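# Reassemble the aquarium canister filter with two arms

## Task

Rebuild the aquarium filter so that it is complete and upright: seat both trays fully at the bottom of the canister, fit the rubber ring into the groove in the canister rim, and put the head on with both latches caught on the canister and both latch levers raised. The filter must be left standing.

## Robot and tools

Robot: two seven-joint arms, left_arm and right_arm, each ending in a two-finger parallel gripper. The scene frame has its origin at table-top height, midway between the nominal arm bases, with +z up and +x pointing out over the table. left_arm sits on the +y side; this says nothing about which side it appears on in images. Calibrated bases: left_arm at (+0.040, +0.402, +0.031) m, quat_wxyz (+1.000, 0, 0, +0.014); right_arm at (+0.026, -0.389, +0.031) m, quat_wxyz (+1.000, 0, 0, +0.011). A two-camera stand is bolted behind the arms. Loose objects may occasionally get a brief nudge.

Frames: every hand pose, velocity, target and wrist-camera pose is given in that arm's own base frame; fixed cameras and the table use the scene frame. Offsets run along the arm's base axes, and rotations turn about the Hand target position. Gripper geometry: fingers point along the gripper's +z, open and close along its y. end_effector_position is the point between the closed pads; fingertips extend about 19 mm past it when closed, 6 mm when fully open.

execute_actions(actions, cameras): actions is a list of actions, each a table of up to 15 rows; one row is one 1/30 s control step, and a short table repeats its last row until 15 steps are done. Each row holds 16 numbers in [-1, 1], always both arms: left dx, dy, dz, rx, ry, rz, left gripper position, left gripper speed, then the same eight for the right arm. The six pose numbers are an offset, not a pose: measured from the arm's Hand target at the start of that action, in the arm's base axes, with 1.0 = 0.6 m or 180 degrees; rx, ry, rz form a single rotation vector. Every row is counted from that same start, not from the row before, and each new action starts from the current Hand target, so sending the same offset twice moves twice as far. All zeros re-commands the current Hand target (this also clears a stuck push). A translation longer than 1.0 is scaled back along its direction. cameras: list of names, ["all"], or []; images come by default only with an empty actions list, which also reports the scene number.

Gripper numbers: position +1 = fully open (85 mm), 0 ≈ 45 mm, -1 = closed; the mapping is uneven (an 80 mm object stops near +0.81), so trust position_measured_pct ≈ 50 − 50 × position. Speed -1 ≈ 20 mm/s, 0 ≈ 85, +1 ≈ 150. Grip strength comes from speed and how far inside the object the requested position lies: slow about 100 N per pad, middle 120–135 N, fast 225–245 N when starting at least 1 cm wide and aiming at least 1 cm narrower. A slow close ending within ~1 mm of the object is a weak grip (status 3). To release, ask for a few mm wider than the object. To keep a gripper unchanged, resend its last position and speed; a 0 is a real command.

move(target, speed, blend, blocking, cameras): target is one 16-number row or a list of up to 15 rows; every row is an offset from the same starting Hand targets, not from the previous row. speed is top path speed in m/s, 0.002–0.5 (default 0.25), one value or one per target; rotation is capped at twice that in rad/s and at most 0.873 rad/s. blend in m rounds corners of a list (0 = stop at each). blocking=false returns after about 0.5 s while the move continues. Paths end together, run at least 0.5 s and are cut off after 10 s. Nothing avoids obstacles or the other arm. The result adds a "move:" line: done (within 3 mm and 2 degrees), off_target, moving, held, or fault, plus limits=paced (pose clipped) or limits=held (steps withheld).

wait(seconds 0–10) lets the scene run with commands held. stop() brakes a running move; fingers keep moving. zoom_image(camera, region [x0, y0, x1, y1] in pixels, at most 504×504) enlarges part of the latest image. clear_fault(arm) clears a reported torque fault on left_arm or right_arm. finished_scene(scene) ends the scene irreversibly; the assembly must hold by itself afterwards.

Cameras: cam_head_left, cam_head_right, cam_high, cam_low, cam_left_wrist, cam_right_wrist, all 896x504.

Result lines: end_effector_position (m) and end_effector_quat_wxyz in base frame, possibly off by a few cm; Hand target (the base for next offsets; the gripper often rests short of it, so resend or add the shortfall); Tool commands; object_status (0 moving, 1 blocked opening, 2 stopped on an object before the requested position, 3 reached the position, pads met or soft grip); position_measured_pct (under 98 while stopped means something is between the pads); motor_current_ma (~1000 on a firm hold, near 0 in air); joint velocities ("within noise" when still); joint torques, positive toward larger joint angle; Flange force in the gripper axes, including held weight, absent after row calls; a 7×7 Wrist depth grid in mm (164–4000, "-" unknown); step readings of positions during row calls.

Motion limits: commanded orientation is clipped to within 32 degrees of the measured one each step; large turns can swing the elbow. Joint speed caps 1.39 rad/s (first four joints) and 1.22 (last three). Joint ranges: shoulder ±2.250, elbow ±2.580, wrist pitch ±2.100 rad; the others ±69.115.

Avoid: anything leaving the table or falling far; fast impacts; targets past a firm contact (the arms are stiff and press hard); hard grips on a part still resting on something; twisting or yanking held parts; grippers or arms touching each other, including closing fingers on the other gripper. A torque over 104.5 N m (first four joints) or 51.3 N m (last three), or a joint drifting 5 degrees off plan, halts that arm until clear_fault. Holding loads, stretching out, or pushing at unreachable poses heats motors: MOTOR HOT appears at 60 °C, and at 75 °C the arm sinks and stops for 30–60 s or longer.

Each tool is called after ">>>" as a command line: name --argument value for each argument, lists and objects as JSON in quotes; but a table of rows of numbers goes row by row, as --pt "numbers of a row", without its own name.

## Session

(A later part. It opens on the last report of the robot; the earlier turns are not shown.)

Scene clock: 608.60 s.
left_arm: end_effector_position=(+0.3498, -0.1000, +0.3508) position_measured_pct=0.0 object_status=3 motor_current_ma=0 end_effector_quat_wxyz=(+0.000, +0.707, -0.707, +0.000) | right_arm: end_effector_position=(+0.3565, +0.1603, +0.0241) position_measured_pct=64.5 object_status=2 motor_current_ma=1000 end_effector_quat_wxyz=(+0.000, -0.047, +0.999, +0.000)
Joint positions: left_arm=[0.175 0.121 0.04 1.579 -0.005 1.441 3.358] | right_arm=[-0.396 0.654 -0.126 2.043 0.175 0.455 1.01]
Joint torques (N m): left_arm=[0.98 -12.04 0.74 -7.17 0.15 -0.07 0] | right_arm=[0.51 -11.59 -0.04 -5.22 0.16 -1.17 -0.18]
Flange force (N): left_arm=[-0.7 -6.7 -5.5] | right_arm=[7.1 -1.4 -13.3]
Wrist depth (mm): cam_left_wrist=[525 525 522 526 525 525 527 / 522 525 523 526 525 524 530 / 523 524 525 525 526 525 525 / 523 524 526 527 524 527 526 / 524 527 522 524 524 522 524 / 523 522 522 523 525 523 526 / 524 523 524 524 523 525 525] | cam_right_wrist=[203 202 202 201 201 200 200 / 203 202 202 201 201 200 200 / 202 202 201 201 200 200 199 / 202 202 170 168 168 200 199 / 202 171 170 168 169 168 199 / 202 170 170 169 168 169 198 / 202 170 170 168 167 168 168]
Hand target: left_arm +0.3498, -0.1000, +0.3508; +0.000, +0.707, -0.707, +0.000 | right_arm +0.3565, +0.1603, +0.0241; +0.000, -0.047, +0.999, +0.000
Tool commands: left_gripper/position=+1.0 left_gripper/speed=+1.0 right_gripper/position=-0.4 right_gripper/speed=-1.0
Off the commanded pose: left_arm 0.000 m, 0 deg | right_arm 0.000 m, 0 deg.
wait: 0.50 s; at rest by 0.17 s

>>> move --pt "0 0 0 0 0 0 1 1 0 0 0.27 0 0 0 -0.4 -1" --pt "0 0 0 0 0 0 1 1 0.1002 0.3637 0.2833 0 0 -0.0517 -0.4 -1" --speed '[0.15,0.2]' --blend '[0.02,0]' --cameras '["cam_right_wrist","cam_low"]'

Scene clock: 621.80 s.
left_arm: end_effector_position=(+0.3498, -0.1000, +0.3508) position_measured_pct=0.0 object_status=3 motor_current_ma=0 end_effector_quat_wxyz=(+0.000, +0.707, -0.707, +0.000) | right_arm: end_effector_position=(+0.4166, +0.3786, +0.1940) position_measured_pct=64.5 object_status=2 motor_current_ma=1000 end_effector_quat_wxyz=(+0.000, +0.035, +0.999, +0.000)
Joint positions: left_arm=[0.175 0.121 0.04 1.579 -0.005 1.441 3.358] | right_arm=[-0.694 0.69 -0.168 1.222 0.113 1.238 0.641]
Joint torques (N m): left_arm=[0.95 -12.04 0.7 -7.18 0.13 -0.05 -0.02] | right_arm=[0.39 -21.9 -0.74 -9.14 0.02 0.33 -0.08]
Flange force (N): left_arm=[-0.6 -6.6 -5.4] | right_arm=[1.9 -1.2 2.9]
Wrist depth (mm): cam_left_wrist=[524 524 524 525 527 527 525 / 526 524 522 527 524 525 528 / 525 524 525 525 526 525 525 / 523 523 526 525 522 525 524 / 524 523 524 526 525 523 526 / 520 524 526 522 525 525 525 / 523 525 525 522 524 525 525] | cam_right_wrist=[373 372 371 370 369 368 367 / 373 372 370 369 368 368 366 / 373 371 371 245 367 367 366 / 372 372 170 168 168 366 366 / 372 171 170 168 169 169 365 / 371 170 170 170 168 169 364 / - 170 170 168 167 168 168]
Hand target: left_arm +0.3498, -0.1000, +0.3508; +0.000, +0.707, -0.707, +0.000 | right_arm +0.4166, +0.3786, +0.1940; +0.000, +0.035, +0.999, +0.000
Off the commanded pose: left_arm 0.000 m, 0 deg | right_arm 0.000 m, 0 deg.
move: done
Images, in order (width x height): cam_low 896x504, cam_right_wrist 896x504.

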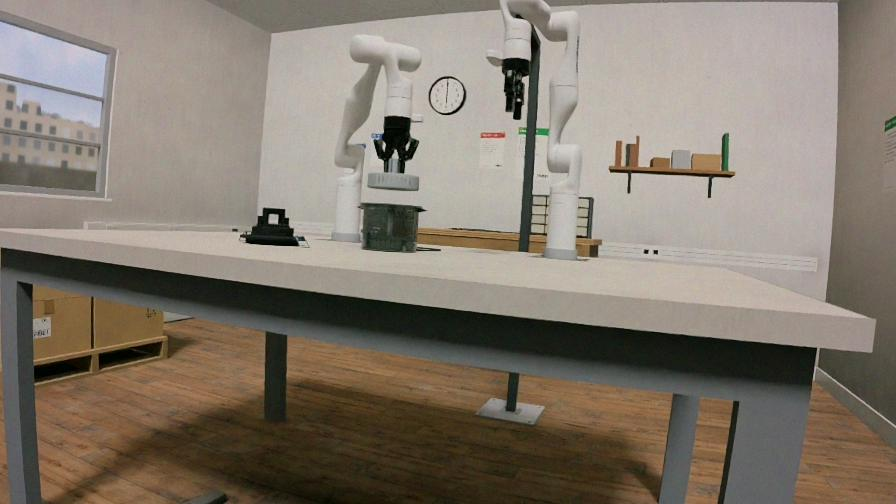

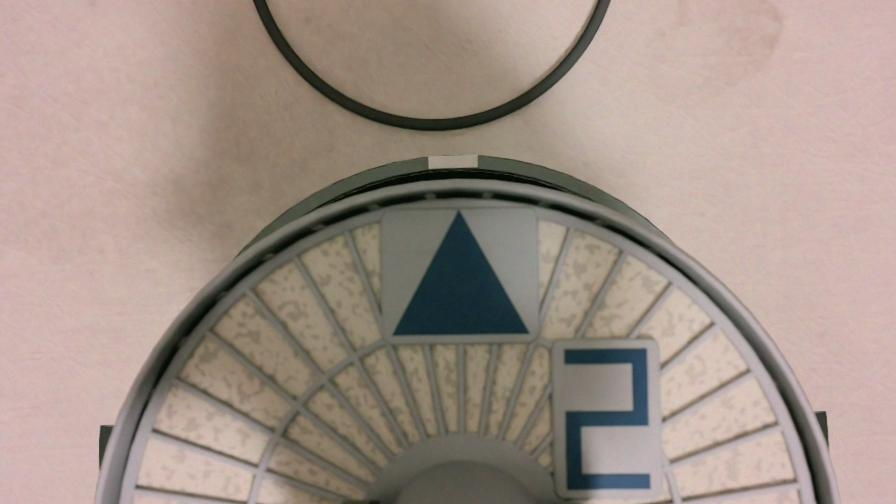

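>>> move --pt "0 0 0 0 0 0 1 1 0.003 -0.0012 0 0 0 0.004 -0.4 -1" --pt "0 0 0 0 0 0 1 1 0.003 -0.0012 -0.11 0 0 0.004 -0.4 -1" --speed '[0.05,0.08]' --cameras '["cam_right_wrist","cam_high"]'

Scene clock: 648.80 s.
left_arm: end_effector_position=(+0.3498, -0.1000, +0.3508) position_measured_pct=0.0 object_status=3 motor_current_ma=0 end_effector_quat_wxyz=(+0.000, +0.707, -0.707, +0.000) | right_arm: end_effector_position=(+0.4184, +0.3779, +0.1281) position_measured_pct=64.5 object_status=2 motor_current_ma=1000 end_effector_quat_wxyz=(+0.000, +0.028, +1.000, +0.000)
Joint positions: left_arm=[0.175 0.121 0.04 1.579 -0.005 1.441 3.358] | right_arm=[-0.689 0.759 -0.166 1.316 0.13 1.077 0.642]
Joint torques (N m): left_arm=[0.93 -11.99 0.72 -7.15 0.15 -0.06 -0.03] | right_arm=[0.61 -22.26 -0.54 -9.11 0.18 -0.2 -0.06]
Flange force (N): left_arm=[-0.5 -6.6 -5.5] | right_arm=[3.3 -2.0 2.0]
Wrist depth (mm): cam_left_wrist=[526 524 525 525 525 526 527 / 524 525 524 526 525 525 528 / 522 525 525 523 527 526 527 / 525 523 525 525 527 525 526 / 521 524 525 523 523 527 526 / 525 524 524 524 526 522 522 / 524 524 523 523 525 525 523] | cam_right_wrist=[307 306 305 304 303 302 302 / 307 306 304 304 303 302 301 / 306 305 183 183 182 301 301 / 306 184 170 168 169 177 300 / 306 170 170 168 169 169 300 / 305 170 170 170 168 169 176 / 184 170 170 169 167 168 168]
Hand target: left_arm +0.3498, -0.1000, +0.3508; +0.000, +0.707, -0.707, +0.000 | right_arm +0.4184, +0.3779, +0.1280; +0.000, +0.028, +1.000, +0.000
Off the commanded pose: left_arm 0.000 m, 0 deg | right_arm 0.000 m, 0 deg.
move: done
Images, in order (width x height): cam_high 896x504, cam_right_wrist 896x504.

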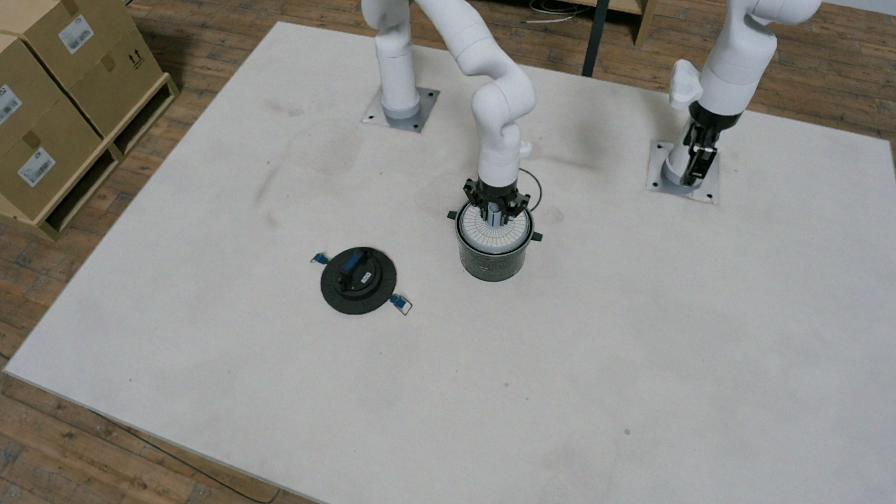

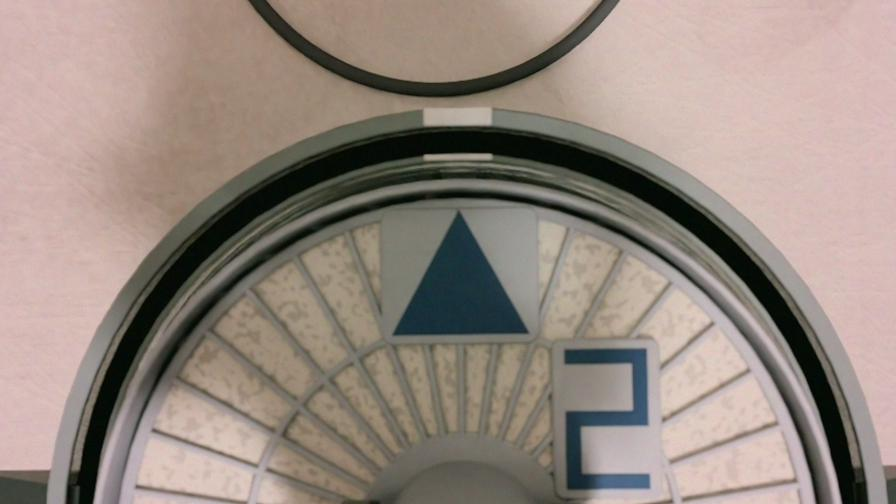

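>>> move --pt "0 0 0 0 0 0 1 1 0 0 -0.075 0 0 0 -0.4 -1" --pt "0 0 0 0 0 0 1 1 0 0 -0.095 0 0 0 -0.4 -1" --speed '[0.06,0.03]' --cameras '["cam_right_wrist"]'

Scene clock: 657.60 s.
left_arm: end_effector_position=(+0.3498, -0.1000, +0.3508) position_measured_pct=0.0 object_status=3 motor_current_ma=0 end_effector_quat_wxyz=(+0.000, +0.707, -0.707, +0.000) | right_arm: end_effector_position=(+0.4185, +0.3779, +0.0711) position_measured_pct=64.5 object_status=2 motor_current_ma=1000 end_effector_quat_wxyz=(+0.000, +0.028, +1.000, +0.000)
Joint positions: left_arm=[0.175 0.121 0.04 1.579 -0.005 1.441 3.358] | right_arm=[-0.692 0.834 -0.158 1.372 0.144 0.947 0.63]
Joint torques (N m): left_arm=[0.94 -12.02 0.69 -7.19 0.14 -0.07 -0.03] | right_arm=[0.37 -22.58 -0.87 -8.3 0.01 0.04 -0.09]
Flange force (N): left_arm=[-0.5 -6.6 -5.5] | right_arm=[3.0 -2.3 1.9]
Wrist depth (mm): cam_left_wrist=[524 526 524 527 526 525 526 / 525 525 526 525 525 525 525 / 524 525 525 527 524 525 530 / 524 525 524 524 525 526 526 / 523 523 524 523 522 525 525 / 523 525 524 525 524 523 525 / 523 522 523 523 521 523 525] | cam_right_wrist=[249 248 248 247 246 246 245 / 249 248 - - - 246 244 / 249 - - 186 - - 245 / 249 248 170 168 168 170 244 / 249 171 170 168 169 169 244 / 248 170 170 170 168 169 168 / - 170 170 169 167 169 168]
Hand target: left_arm +0.3498, -0.1000, +0.3508; +0.000, +0.707, -0.707, +0.000 | right_arm +0.4184, +0.3779, +0.0710; +0.000, +0.028, +1.000, +0.000
Off the commanded pose: left_arm 0.000 m, 0 deg | right_arm 0.000 m, 0 deg.
move: done
Images, in order (width x height): cam_right_wrist 896x504.

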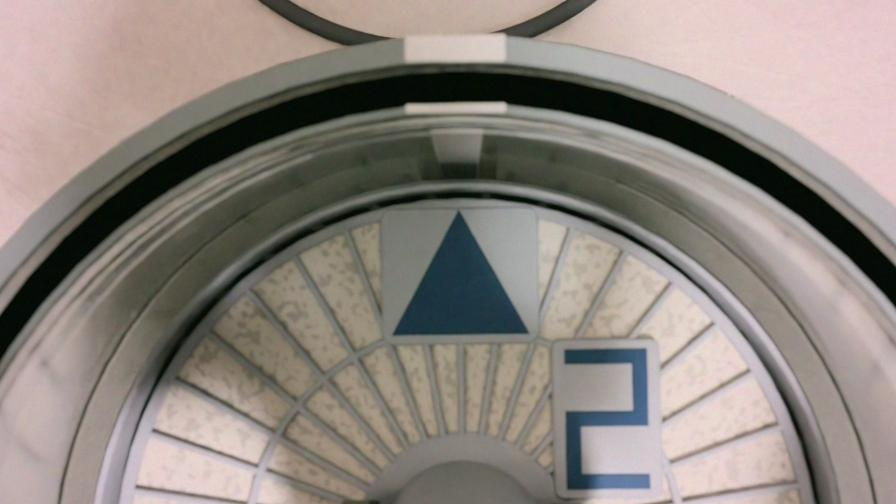

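>>> move --target '[0,0,0,0,0,0,1,1, 0,0,-0.01,0,0,0,-0.4,-1]' --speed 0.02

>>> move --target '[0,0,0,0,0,0,1,1, 0,0,-0.006,0,0,0,-0.4,-1]' --speed 0.02

Scene clock: 664.43 s.
left_arm: end_effector_position=(+0.3498, -0.1000, +0.3508) position_measured_pct=0.0 object_status=3 motor_current_ma=0 end_effector_quat_wxyz=(+0.000, +0.707, -0.707, +0.000) | right_arm: end_effector_position=(+0.4185, +0.3779, +0.0653) position_measured_pct=64.5 object_status=2 motor_current_ma=1000 end_effector_quat_wxyz=(+0.000, +0.028, +1.000, +0.000)
Joint positions: left_arm=[0.175 0.121 0.04 1.579 -0.005 1.441 3.358] | right_arm=[-0.693 0.842 -0.157 1.377 0.146 0.934 0.629]
Joint torques (N m): left_arm=[0.98 -11.99 0.73 -7.16 0.17 -0.07 -0.04] | right_arm=[-0.35 -5.01 -0.24 -5.65 0.39 -3.91 -0.21]
Flange force (N): left_arm=[-0.6 -6.6 -5.5] | right_arm=[11.3 -12.8 -34.4]
Wrist depth (mm): cam_left_wrist=[527 524 524 525 525 527 528 / 527 525 527 525 525 527 527 / 523 524 527 527 525 523 526 / 525 525 523 527 523 525 528 / 523 523 525 525 525 525 525 / 522 524 525 522 525 522 524 / 522 525 525 522 524 525 522] | cam_right_wrist=[244 244 243 242 241 241 240 / 245 243 - - - 241 240 / - - 242 189 241 - 240 / 244 - 170 168 168 - 240 / 244 170 170 168 169 169 239 / 243 171 170 169 167 168 167 / 243 170 170 168 167 168 168]
Hand target: left_arm +0.3498, -0.1000, +0.3508; +0.000, +0.707, -0.707, +0.000 | right_arm +0.4184, +0.3779, +0.0650; +0.000, +0.028, +1.000, +0.000
Off the commanded pose: left_arm 0.000 m, 0 deg | right_arm 0.000 m, 0 deg.
move: done

Scene clock: 665.13 s.
left_arm: end_effector_position=(+0.3498, -0.1000, +0.3508) position_measured_pct=0.0 object_status=3 motor_current_ma=0 end_effector_quat_wxyz=(+0.000, +0.707, -0.707, +0.000) | right_arm: end_effector_position=(+0.4186, +0.3780, +0.0622) position_measured_pct=64.5 object_status=2 motor_current_ma=1000 end_effector_quat_wxyz=(+0.000, +0.028, +1.000, +0.000)
Joint positions: left_arm=[0.175 0.121 0.04 1.579 -0.005 1.441 3.358] | right_arm=[-0.693 0.846 -0.157 1.379 0.147 0.926 0.628]
Joint torques (N m): left_arm=[0.93 -12.03 0.74 -7.13 0.14 -0.05 -0.02] | right_arm=[-0.35 43.99 2.21 -0.28 1.62 -17.22 -0.12]
Flange force (N): left_arm=[-0.5 -6.7 -5.6] | right_arm=[38.4 -40.0 -139.2]
Wrist depth (mm): cam_left_wrist=[526 525 526 524 526 526 528 / 525 526 528 523 526 523 526 / 524 523 524 526 525 528 527 / 525 525 524 523 524 524 527 / 525 525 524 526 524 525 525 / 522 523 525 524 524 523 525 / 523 522 524 522 526 524 526] | cam_right_wrist=[244 243 242 242 241 241 240 / 244 243 - - - - 239 / - - 242 192 - - 240 / 243 - 170 168 168 - 240 / 243 170 170 168 169 169 239 / 243 170 170 169 167 168 167 / 243 170 169 168 167 168 168]
Hand target: left_arm +0.3498, -0.1000, +0.3508; +0.000, +0.707, -0.707, +0.000 | right_arm +0.4184, +0.3779, +0.0614; +0.000, +0.028, +1.000, +0.000
Off the commanded pose: left_arm 0.000 m, 0 deg | right_arm 0.001 m, 0 deg.
move: done

>>> move --target '[0,0,0,0,0,0,1,1, 0,0,0.0068,0,0,0,-0.4,-1]' --speed 0.02 --cameras '["cam_right_wrist","cam_high"]'

>>> zoom_image --camera "cam_right_wrist" --region '[350, 0, 600, 220]'

>>> zoom_image --camera "cam_high" --region '[430, 160, 570, 290]'

Scene clock: 683.70 s.
left_arm: end_effector_position=(+0.3498, -0.1000, +0.3508) position_measured_pct=0.0 object_status=3 motor_current_ma=0 end_effector_quat_wxyz=(+0.000, +0.707, -0.707, +0.000) | right_arm: end_effector_position=(+0.4184, +0.3778, +0.0652) position_measured_pct=64.5 object_status=2 motor_current_ma=1000 end_effector_quat_wxyz=(+0.000, +0.028, +1.000, +0.000)
Joint positions: left_arm=[0.175 0.121 0.04 1.579 -0.005 1.441 3.358] | right_arm=[-0.693 0.842 -0.157 1.377 0.146 0.935 0.629]
Joint torques (N m): left_arm=[0.91 -12.03 0.72 -7.2 0.12 -0.07 -0.03] | right_arm=[0.16 -4.08 0 1.15 -0.05 1.41 -0.17]
Flange force (N): left_arm=[-0.5 -6.5 -5.4] | right_arm=[1.5 -1.5 -28.9]
Wrist depth (mm): cam_left_wrist=[524 524 526 525 525 525 525 / 525 528 525 526 526 527 525 / 525 524 524 523 524 525 527 / 526 525 524 526 523 526 527 / 524 524 522 522 525 526 530 / 525 523 522 526 525 525 527 / 523 521 523 525 525 524 523] | cam_right_wrist=[244 243 243 242 241 241 240 / 244 243 - - - 240 240 / - - 242 190 241 - 240 / 243 - 170 168 168 - 240 / 244 170 170 168 169 169 239 / 243 170 170 169 167 168 167 / 243 170 170 168 167 168 168]
Hand target: left_arm +0.3498, -0.1000, +0.3508; +0.000, +0.707, -0.707, +0.000 | right_arm +0.4184, +0.3778, +0.0655; +0.000, +0.028, +1.000, +0.000
Off the commanded pose: left_arm 0.000 m, 0 deg | right_arm 0.000 m, 0 deg.
move: done
Images, in order (width x height): cam_high 896x504, cam_right_wrist 896x504.

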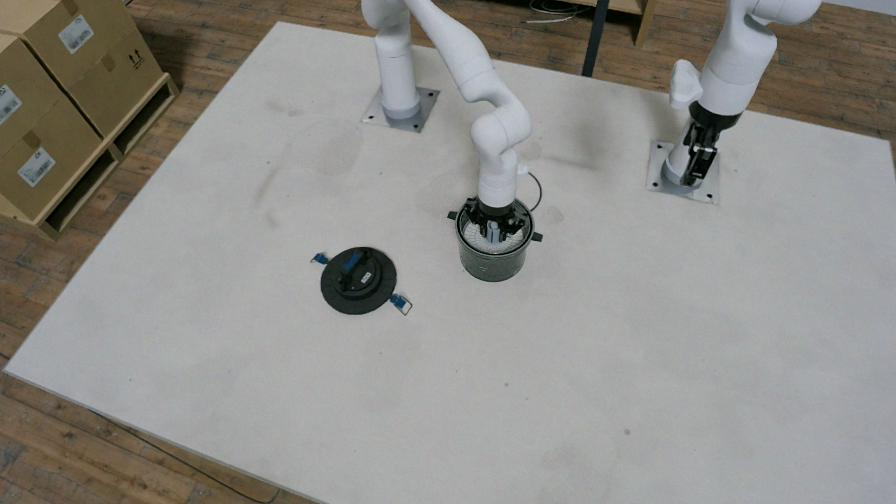

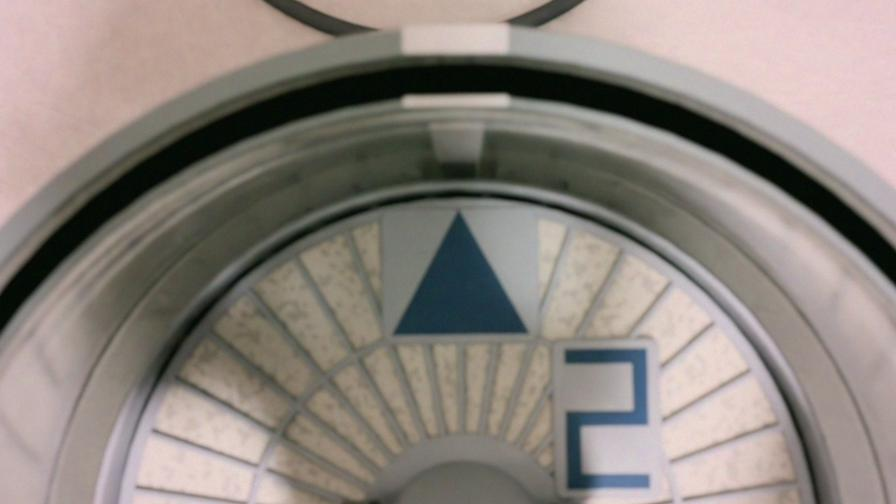

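Scaled by 2.016 from the camera's 896x504 image, which has a finer 1280x720 frame.

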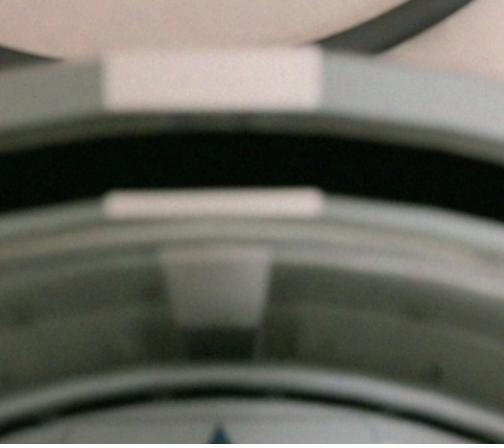

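Scaled by 3.600 from the camera's 896x504 image, which has a finer 1280x720 frame.

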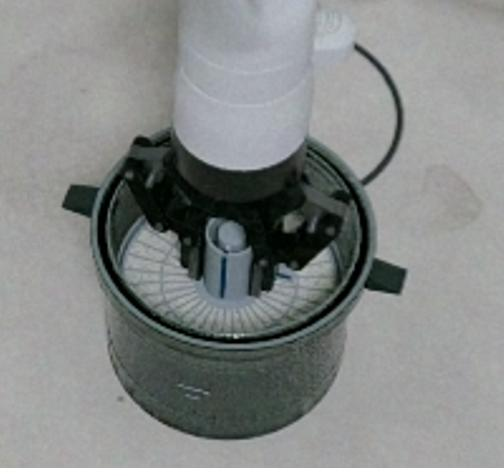

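>>> move --pt "0 0 0 0 0 0 1 1 0 0 0 0 0 0 0.15 -1" --pt "0 0 0 0 0 0 1 1 0 0 0.35 0 0 0 0.15 -1" --speed '[0.02,0.15]' --cameras '["cam_right_wrist","cam_high","cam_low"]'

>>> zoom_image --camera "cam_right_wrist" --region '[200, 80, 720, 504]'

Scene clock: 720.27 s.
left_arm: end_effector_position=(+0.3498, -0.1000, +0.3508) position_measured_pct=0.0 object_status=3 motor_current_ma=0 end_effector_quat_wxyz=(+0.000, +0.707, -0.707, +0.000) | right_arm: end_effector_position=(+0.4184, +0.3778, +0.2755) position_measured_pct=42.4 object_status=3 motor_current_ma=0 end_effector_quat_wxyz=(+0.000, +0.028, +1.000, +0.000)
Joint positions: left_arm=[0.175 0.121 0.04 1.579 -0.005 1.441 3.358] | right_arm=[-0.697 0.644 -0.169 1.041 0.102 1.465 0.67]
Joint torques (N m): left_arm=[0.95 -12.03 0.71 -7.17 0.15 -0.06 -0.04] | right_arm=[0.38 -20.83 -0.62 -9.53 0.02 0.42 -0.06]
Flange force (N): left_arm=[-0.5 -6.6 -5.5] | right_arm=[3.4 -2.7 3.1]
Wrist depth (mm): cam_left_wrist=[522 525 525 525 526 526 528 / 523 524 526 525 525 525 525 / 524 525 524 527 523 525 527 / 525 526 524 525 525 525 527 / 522 522 524 524 525 525 526 / 524 522 523 525 522 525 523 / 521 523 523 522 525 525 524] | cam_right_wrist=[455 453 452 450 450 449 446 / 455 454 452 450 450 448 447 / 454 453 452 451 448 446 446 / 453 453 374 378 374 447 446 / 454 452 379 378 376 447 446 / 454 452 378 355 376 329 446 / 454 451 378 377 376 445 445]
Hand target: left_arm +0.3498, -0.1000, +0.3508; +0.000, +0.707, -0.707, +0.000 | right_arm +0.4185, +0.3778, +0.2755; +0.000, +0.028, +1.000, +0.000
Off the commanded pose: left_arm 0.000 m, 0 deg | right_arm 0.000 m, 0 deg.
move: done
Images, in order (width x height): cam_high 896x504, cam_low 896x504, cam_right_wrist 896x504.

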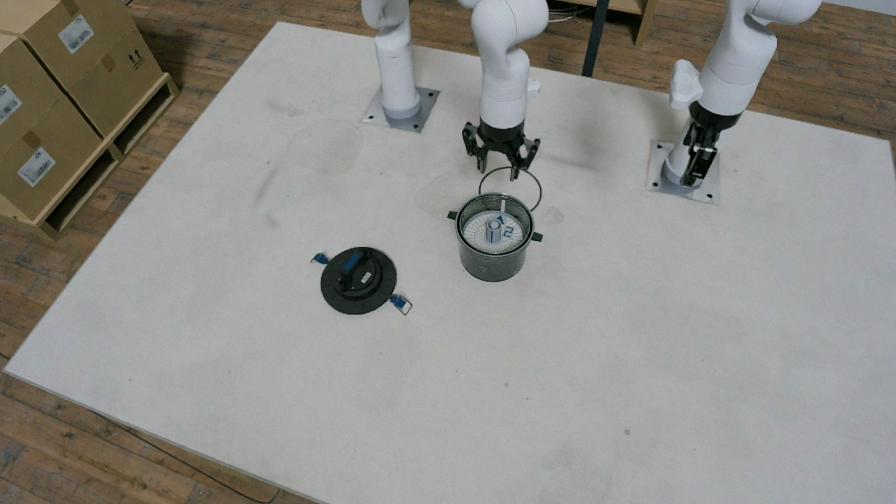

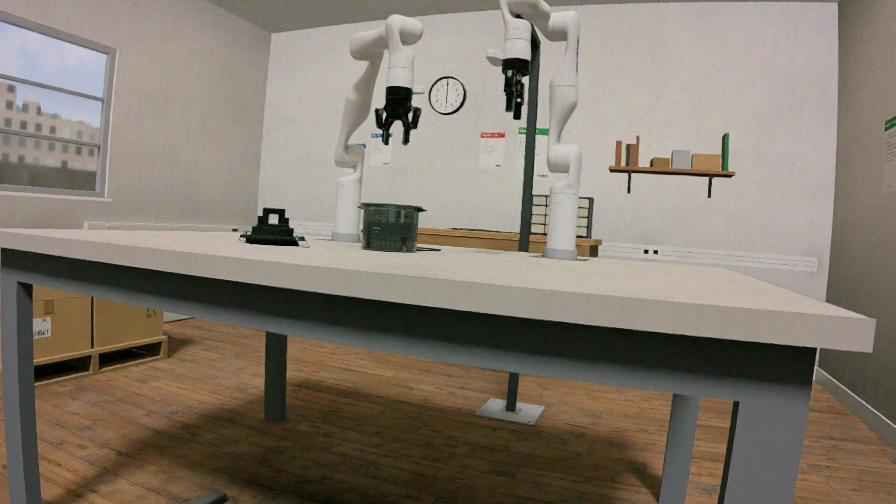

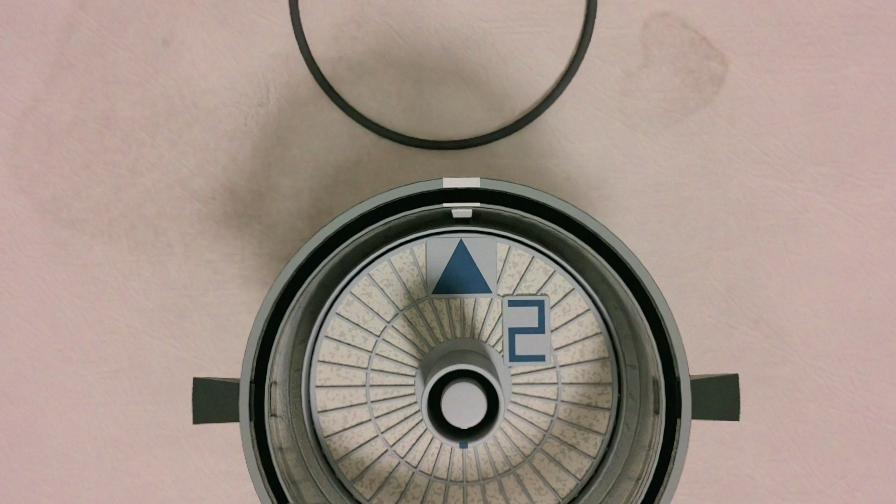

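Region (200, 80, 720, 504) is 520x424 pixels. A region can be at most 504 by 504 pixels.

>>> zoom_image --camera "cam_low" --region '[340, 190, 450, 260]'

>>> zoom_image --camera "cam_right_wrist" --region '[300, 160, 620, 504]'

Scaled by 4.582 from the camera's 896x504 image, which has a finer 1280x720 frame.

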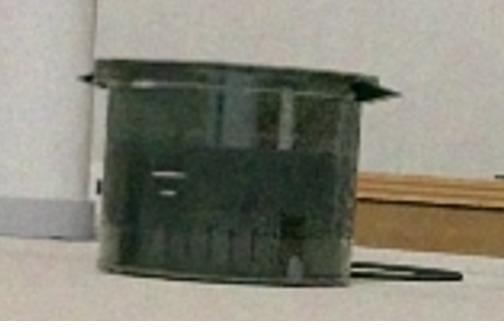

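Scaled by 1.465 from the camera's 896x504 image, which has a finer 1280x720 frame.

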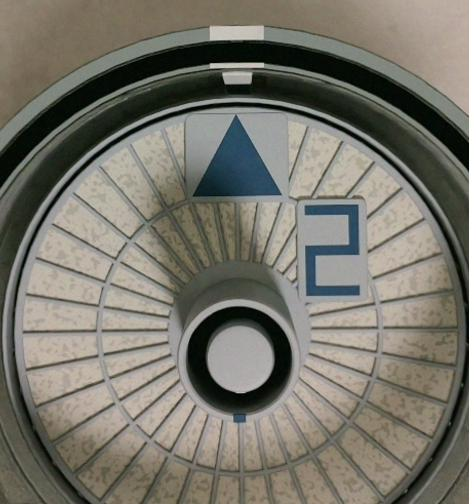

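>>> move --target '[0,0,0,0,0,0,1,1, -0.067,0,-0.2425,0,0,0,0.15,-1]' --speed 0.2 --cameras '["cam_right_wrist"]'

>>> zoom_image --camera "cam_right_wrist" --region '[380, 180, 530, 330]'

Scene clock: 803.03 s.
left_arm: end_effector_position=(+0.3498, -0.1000, +0.3508) position_measured_pct=0.0 object_status=3 motor_current_ma=0 end_effector_quat_wxyz=(+0.000, +0.707, -0.707, +0.000) | right_arm: end_effector_position=(+0.3782, +0.3778, +0.1300) position_measured_pct=42.4 object_status=3 motor_current_ma=0 end_effector_quat_wxyz=(+0.000, +0.028, +1.000, +0.000)
Joint positions: left_arm=[0.175 0.121 0.04 1.579 -0.005 1.441 3.358] | right_arm=[-0.731 0.697 -0.173 1.437 0.13 1.019 0.581]
Joint torques (N m): left_arm=[0.98 -12.04 0.72 -7.16 0.13 -0.03 -0.04] | right_arm=[0.35 -20.47 -0.82 -8.18 0.04 0.32 -0.08]
Flange force (N): left_arm=[-0.5 -6.7 -5.4] | right_arm=[2.3 -1.9 1.8]
Wrist depth (mm): cam_left_wrist=[523 523 525 525 524 525 527 / 525 527 527 527 527 525 526 / 522 523 524 525 526 524 525 / 523 524 525 525 525 529 524 / 524 525 524 526 523 522 527 / 524 522 523 525 527 524 525 / 525 522 525 522 523 524 525] | cam_right_wrist=[309 308 307 306 306 305 304 / 309 308 307 306 305 304 303 / 309 308 306 306 305 304 303 / 308 307 306 305 304 304 303 / 308 307 307 185 304 303 302 / 308 307 185 232 231 183 302 / 307 185 234 231 232 232 301]
Hand target: left_arm +0.3498, -0.1000, +0.3508; +0.000, +0.707, -0.707, +0.000 | right_arm +0.3782, +0.3778, +0.1300; +0.000, +0.028, +1.000, +0.000
Off the commanded pose: left_arm 0.000 m, 0 deg | right_arm 0.000 m, 0 deg.
move: done
Images, in order (width x height): cam_right_wrist 896x504.

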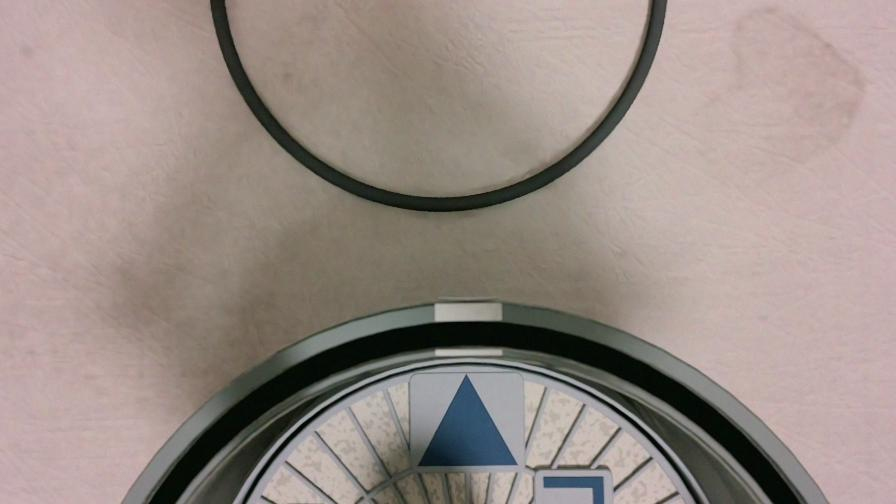

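Scaled by 3.360 from the camera's 896x504 image, which has a finer 1280x720 frame.

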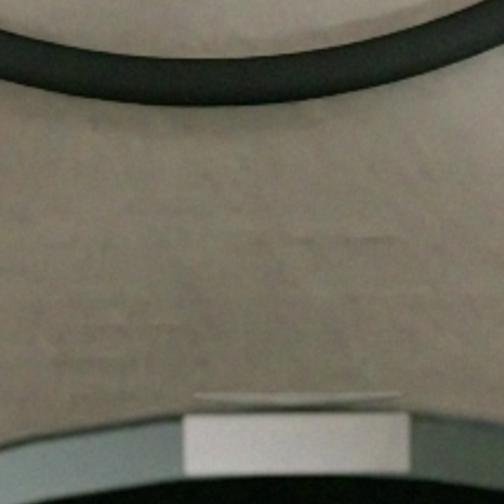

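>>> zoom_image --camera "cam_right_wrist" --region '[400, 280, 530, 390]'

>>> zoom_image --camera "cam_right_wrist" --region '[180, 280, 310, 390]'

Scaled by 3.877 from the camera's 896x504 image, which has a finer 1280x720 frame.

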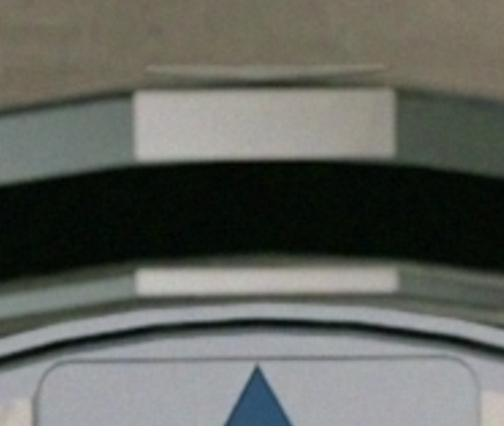

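Scaled by 3.877 from the camera's 896x504 image, which has a finer 1280x720 frame.

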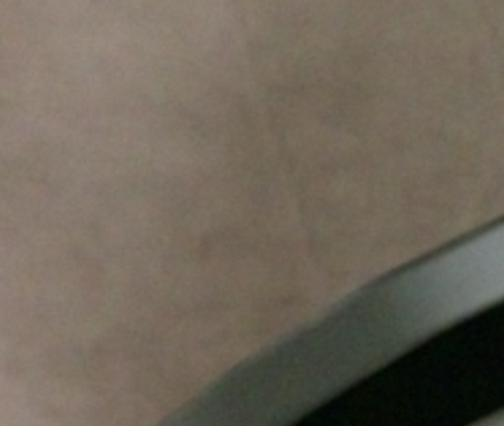

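>>> move --target '[0,0,0,0,0,0,1,1, -0.2577,-0.1247,-0.0667,0,0,0.0178,-0.3,-1]' --speed 0.2 --cameras '["cam_right_wrist","cam_head_right"]'

Scene clock: 884.13 s.
left_arm: end_effector_position=(+0.3498, -0.1000, +0.3508) position_measured_pct=0.0 object_status=3 motor_current_ma=0 end_effector_quat_wxyz=(+0.000, +0.707, -0.707, +0.000) | right_arm: end_effector_position=(+0.2236, +0.3031, +0.0900) position_measured_pct=64.9 object_status=3 motor_current_ma=0 end_effector_quat_wxyz=(+0.000, +0.000, +1.000, +0.000)
Joint positions: left_arm=[0.175 0.121 0.04 1.579 -0.005 1.441 3.358] | right_arm=[-0.851 0.487 -0.201 2.04 0.16 0.629 0.411]
Joint torques (N m): left_arm=[0.94 -12.03 0.7 -7.19 0.14 -0.05 0] | right_arm=[0.69 -14.46 -0.64 -5.95 0.08 0.24 0.01]
Flange force (N): left_arm=[-0.6 -6.6 -5.4] | right_arm=[3.2 -1.2 2.0]
Wrist depth (mm): cam_left_wrist=[527 524 525 526 527 529 526 / 525 525 526 527 525 526 525 / 524 523 525 527 528 525 525 / 524 524 522 526 526 526 524 / 522 525 524 525 525 525 525 / 524 524 522 524 526 525 525 / 523 523 524 522 524 526 524] | cam_right_wrist=[270 269 268 267 266 265 264 / 269 268 267 267 266 265 265 / 269 268 267 266 266 265 264 / 269 268 267 266 265 264 264 / 269 268 267 266 265 264 264 / 268 267 267 265 265 264 263 / 268 267 266 265 265 264 263]
Hand target: left_arm +0.3498, -0.1000, +0.3508; +0.000, +0.707, -0.707, +0.000 | right_arm +0.2236, +0.3030, +0.0900; +0.000, +0.000, +1.000, +0.000
Off the commanded pose: left_arm 0.000 m, 0 deg | right_arm 0.000 m, 0 deg.
move: done
Images, in order (width x height): cam_head_right 896x504, cam_right_wrist 896x504.

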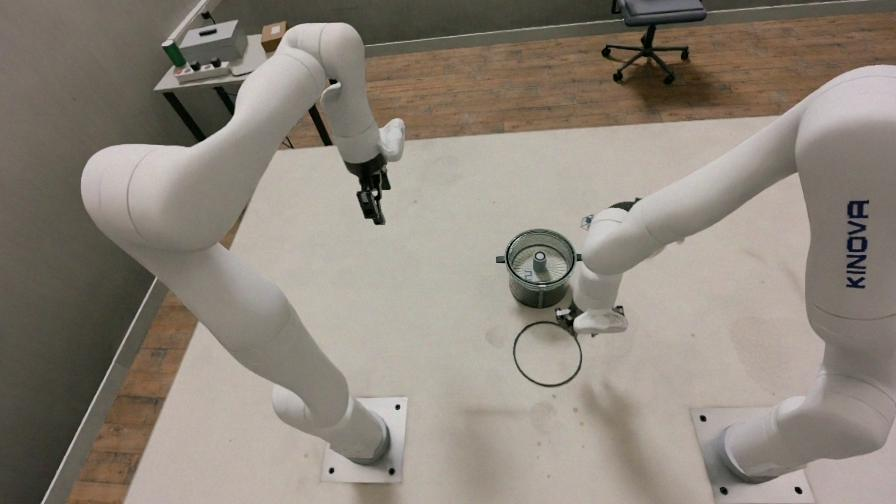

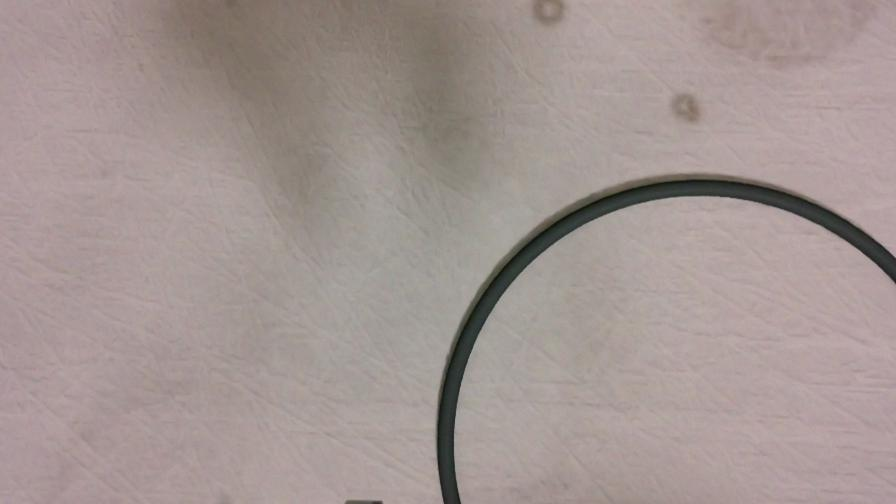

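>>> move --target '[0,0,0,0,0,0,1,1, -0.0057,-0.0085,-0.1567,0,0,0,-0.3,-1]' --speed 0.1 --cameras '["cam_right_wrist","cam_head_right","cam_low"]'

>>> zoom_image --camera "cam_head_right" --region '[480, 270, 660, 400]'

Scene clock: 910.03 s.
left_arm: end_effector_position=(+0.3498, -0.1000, +0.3508) position_measured_pct=0.0 object_status=3 motor_current_ma=0 end_effector_quat_wxyz=(+0.000, +0.707, -0.707, +0.000) | right_arm: end_effector_position=(+0.2202, +0.2979, -0.0040) position_measured_pct=64.9 object_status=3 motor_current_ma=0 end_effector_quat_wxyz=(+0.000, +0.000, +1.000, +0.000)
Joint positions: left_arm=[0.175 0.121 0.04 1.579 -0.005 1.441 3.358] | right_arm=[-0.915 0.704 -0.119 2.119 0.239 0.331 0.337]
Joint torques (N m): left_arm=[0.99 -12.05 0.71 -7.17 0.15 -0.07 -0.01] | right_arm=[0.46 -15.76 -0.32 -3.61 0.06 0.19 -0.04]
Flange force (N): left_arm=[-0.6 -6.7 -5.5] | right_arm=[3.1 -1.9 1.2]
Wrist depth (mm): cam_left_wrist=[524 525 525 525 527 525 527 / 524 523 526 527 525 525 525 / 524 525 524 526 524 524 523 / 524 523 525 526 525 525 526 / 524 526 524 524 527 526 525 / 525 524 524 524 522 524 526 / 522 522 521 524 524 525 522] | cam_right_wrist=[175 174 174 173 173 172 171 / 174 174 174 173 172 172 171 / 174 174 173 173 172 172 171 / 174 174 173 173 172 172 171 / 174 173 173 172 172 171 171 / 174 173 173 172 172 171 171 / 174 173 173 172 172 171 171]
Hand target: left_arm +0.3498, -0.1000, +0.3508; +0.000, +0.707, -0.707, +0.000 | right_arm +0.2202, +0.2979, -0.0040; +0.000, +0.000, +1.000, +0.000
Off the commanded pose: left_arm 0.000 m, 0 deg | right_arm 0.000 m, 0 deg.
move: done
Images, in order (width x height): cam_head_right 896x504, cam_low 896x504, cam_right_wrist 896x504.

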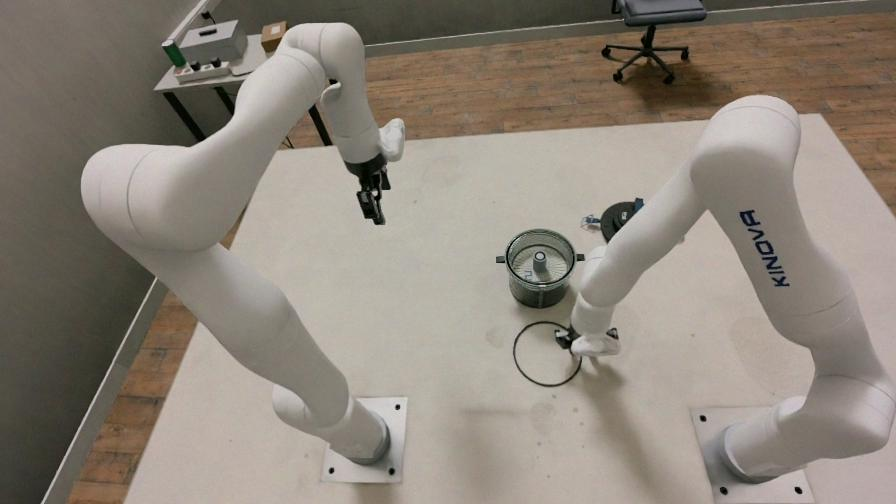

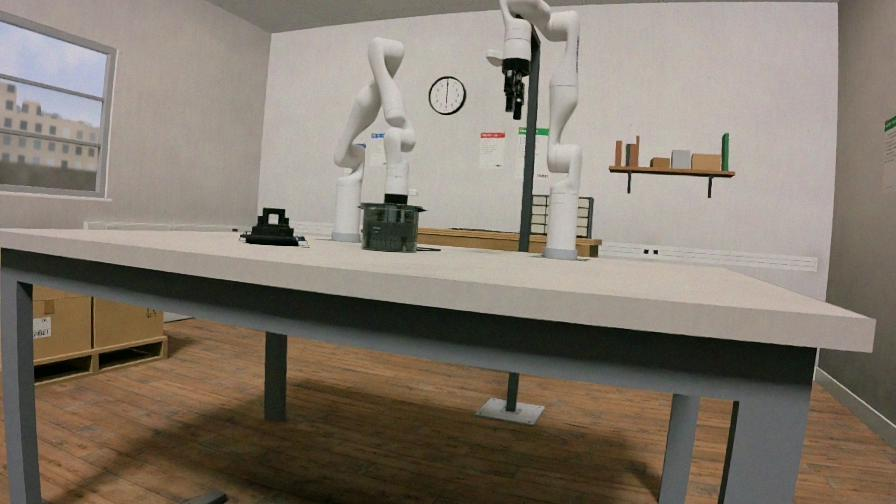

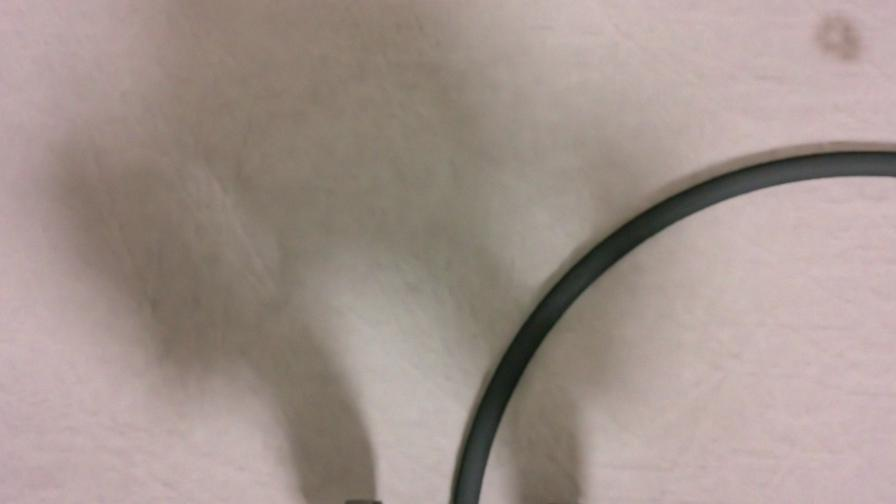

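Scaled by 2.800 from the camera's 896x504 image, which has a finer 1280x720 frame.

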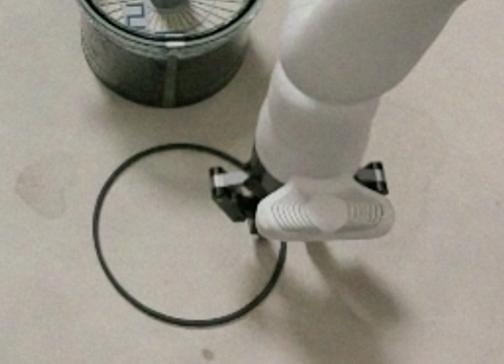

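>>> move --pt "0 0 0 0 0 0 1 1 0 0.0008 -0.011 0 0 0 -0.3 -1" --pt "0 0 0 0 0 0 1 1 0 0.0008 -0.011 0 0 0 -0.94 -1" --speed '[0.03,0.03]' --cameras '["cam_right_wrist"]'

>>> wait --seconds 0.8

Scene clock: 928.63 s.
left_arm: end_effector_position=(+0.3498, -0.1000, +0.3508) position_measured_pct=0.0 object_status=3 motor_current_ma=0 end_effector_quat_wxyz=(+0.000, +0.707, -0.707, +0.000) | right_arm: end_effector_position=(+0.2202, +0.2984, -0.0106) position_measured_pct=96.5 object_status=0 motor_current_ma=840 end_effector_quat_wxyz=(+0.000, +0.000, +1.000, +0.000)
Joint positions: left_arm=[0.175 0.121 0.04 1.579 -0.005 1.441 3.358] | right_arm=[-0.921 0.721 -0.112 2.119 0.242 0.313 0.334]
Joint torques (N m): left_arm=[0.95 -12.02 0.7 -7.18 0.17 -0.07 -0.03] | right_arm=[0.7 -12.15 0.14 -2.14 0.13 0.55 -0.08]
Flange force (N): left_arm=[-0.5 -6.6 -5.5] | right_arm=[3.3 -1.2 -8.2]
Wrist depth (mm): cam_left_wrist=[525 523 523 526 522 530 527 / 524 526 524 525 526 525 525 / 525 522 523 524 527 528 526 / 522 525 526 525 525 525 525 / 522 524 525 527 525 524 524 / 521 522 526 526 526 524 523 / 522 523 522 524 523 524 522] | cam_right_wrist=[168 168 167 167 166 166 165 / 168 167 167 166 166 165 165 / 168 167 167 166 166 165 165 / 167 167 167 166 166 165 165 / 167 167 166 166 166 165 165 / 167 167 166 166 165 165 - / 167 167 166 166 165 165 -]
Hand target: left_arm +0.3498, -0.1000, +0.3508; +0.000, +0.707, -0.707, +0.000 | right_arm +0.2202, +0.2984, -0.0106; +0.000, +0.000, +1.000, +0.000
Off the commanded pose: left_arm 0.000 m, 0 deg | right_arm 0.000 m, 0 deg.
move: done
Images, in order (width x height): cam_right_wrist 896x504.

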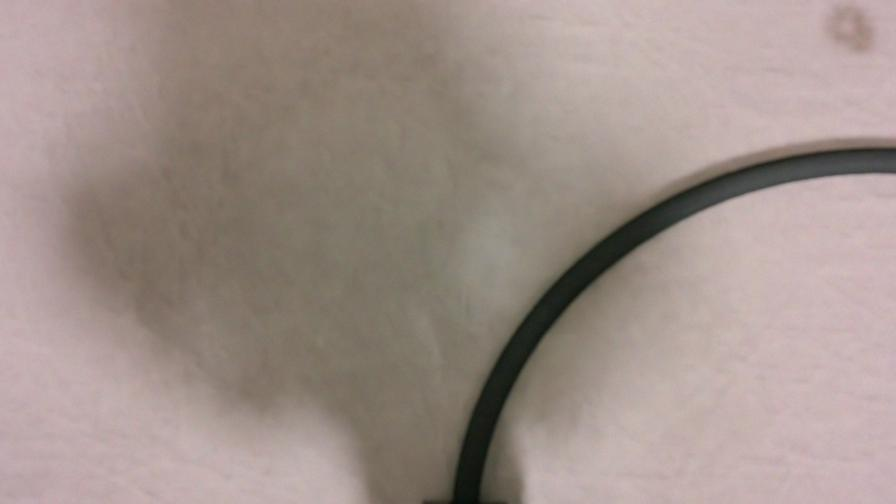

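Scene clock: 929.43 s.
left_arm: end_effector_position=(+0.3498, -0.1000, +0.3508) position_measured_pct=0.0 object_status=3 motor_current_ma=0 end_effector_quat_wxyz=(+0.000, +0.707, -0.707, +0.000) | right_arm: end_effector_position=(+0.2202, +0.2984, -0.0106) position_measured_pct=96.5 object_status=3 motor_current_ma=840 end_effector_quat_wxyz=(+0.000, +0.000, +1.000, +0.000)
Joint positions: left_arm=[0.175 0.121 0.04 1.579 -0.005 1.441 3.358] | right_arm=[-0.921 0.721 -0.112 2.119 0.242 0.313 0.334]
Joint torques (N m): left_arm=[0.93 -12.03 0.71 -7.17 0.13 -0.07 -0.03] | right_arm=[0.67 -12.16 0.11 -2.14 0.11 0.53 -0.07]
Flange force (N): left_arm=[-0.5 -6.6 -5.5] | right_arm=[3.2 -1.2 -8.2]
Wrist depth (mm): cam_left_wrist=[523 526 525 525 527 529 527 / 523 524 525 526 527 526 526 / 525 525 525 525 526 527 525 / 524 523 525 524 527 524 526 / 523 520 525 525 522 524 525 / 525 521 526 525 525 525 524 / 525 524 524 527 522 525 523] | cam_right_wrist=[168 168 167 167 166 166 165 / 168 167 167 167 166 166 165 / 168 167 167 166 166 165 165 / 168 167 167 166 166 165 165 / 167 167 166 166 165 165 165 / 167 167 166 166 165 165 164 / 167 167 166 166 165 165 -]
Hand target: left_arm +0.3498, -0.1000, +0.3508; +0.000, +0.707, -0.707, +0.000 | right_arm +0.2202, +0.2984, -0.0106; +0.000, +0.000, +1.000, +0.000
Tool commands: left_gripper/position=+1.0 left_gripper/speed=+1.0 right_gripper/position=-0.94 right_gripper/speed=-1.0
Off the commanded pose: left_arm 0.000 m, 0 deg | right_arm 0.000 m, 0 deg.
wait: 0.80 s; at rest by 0.17 s


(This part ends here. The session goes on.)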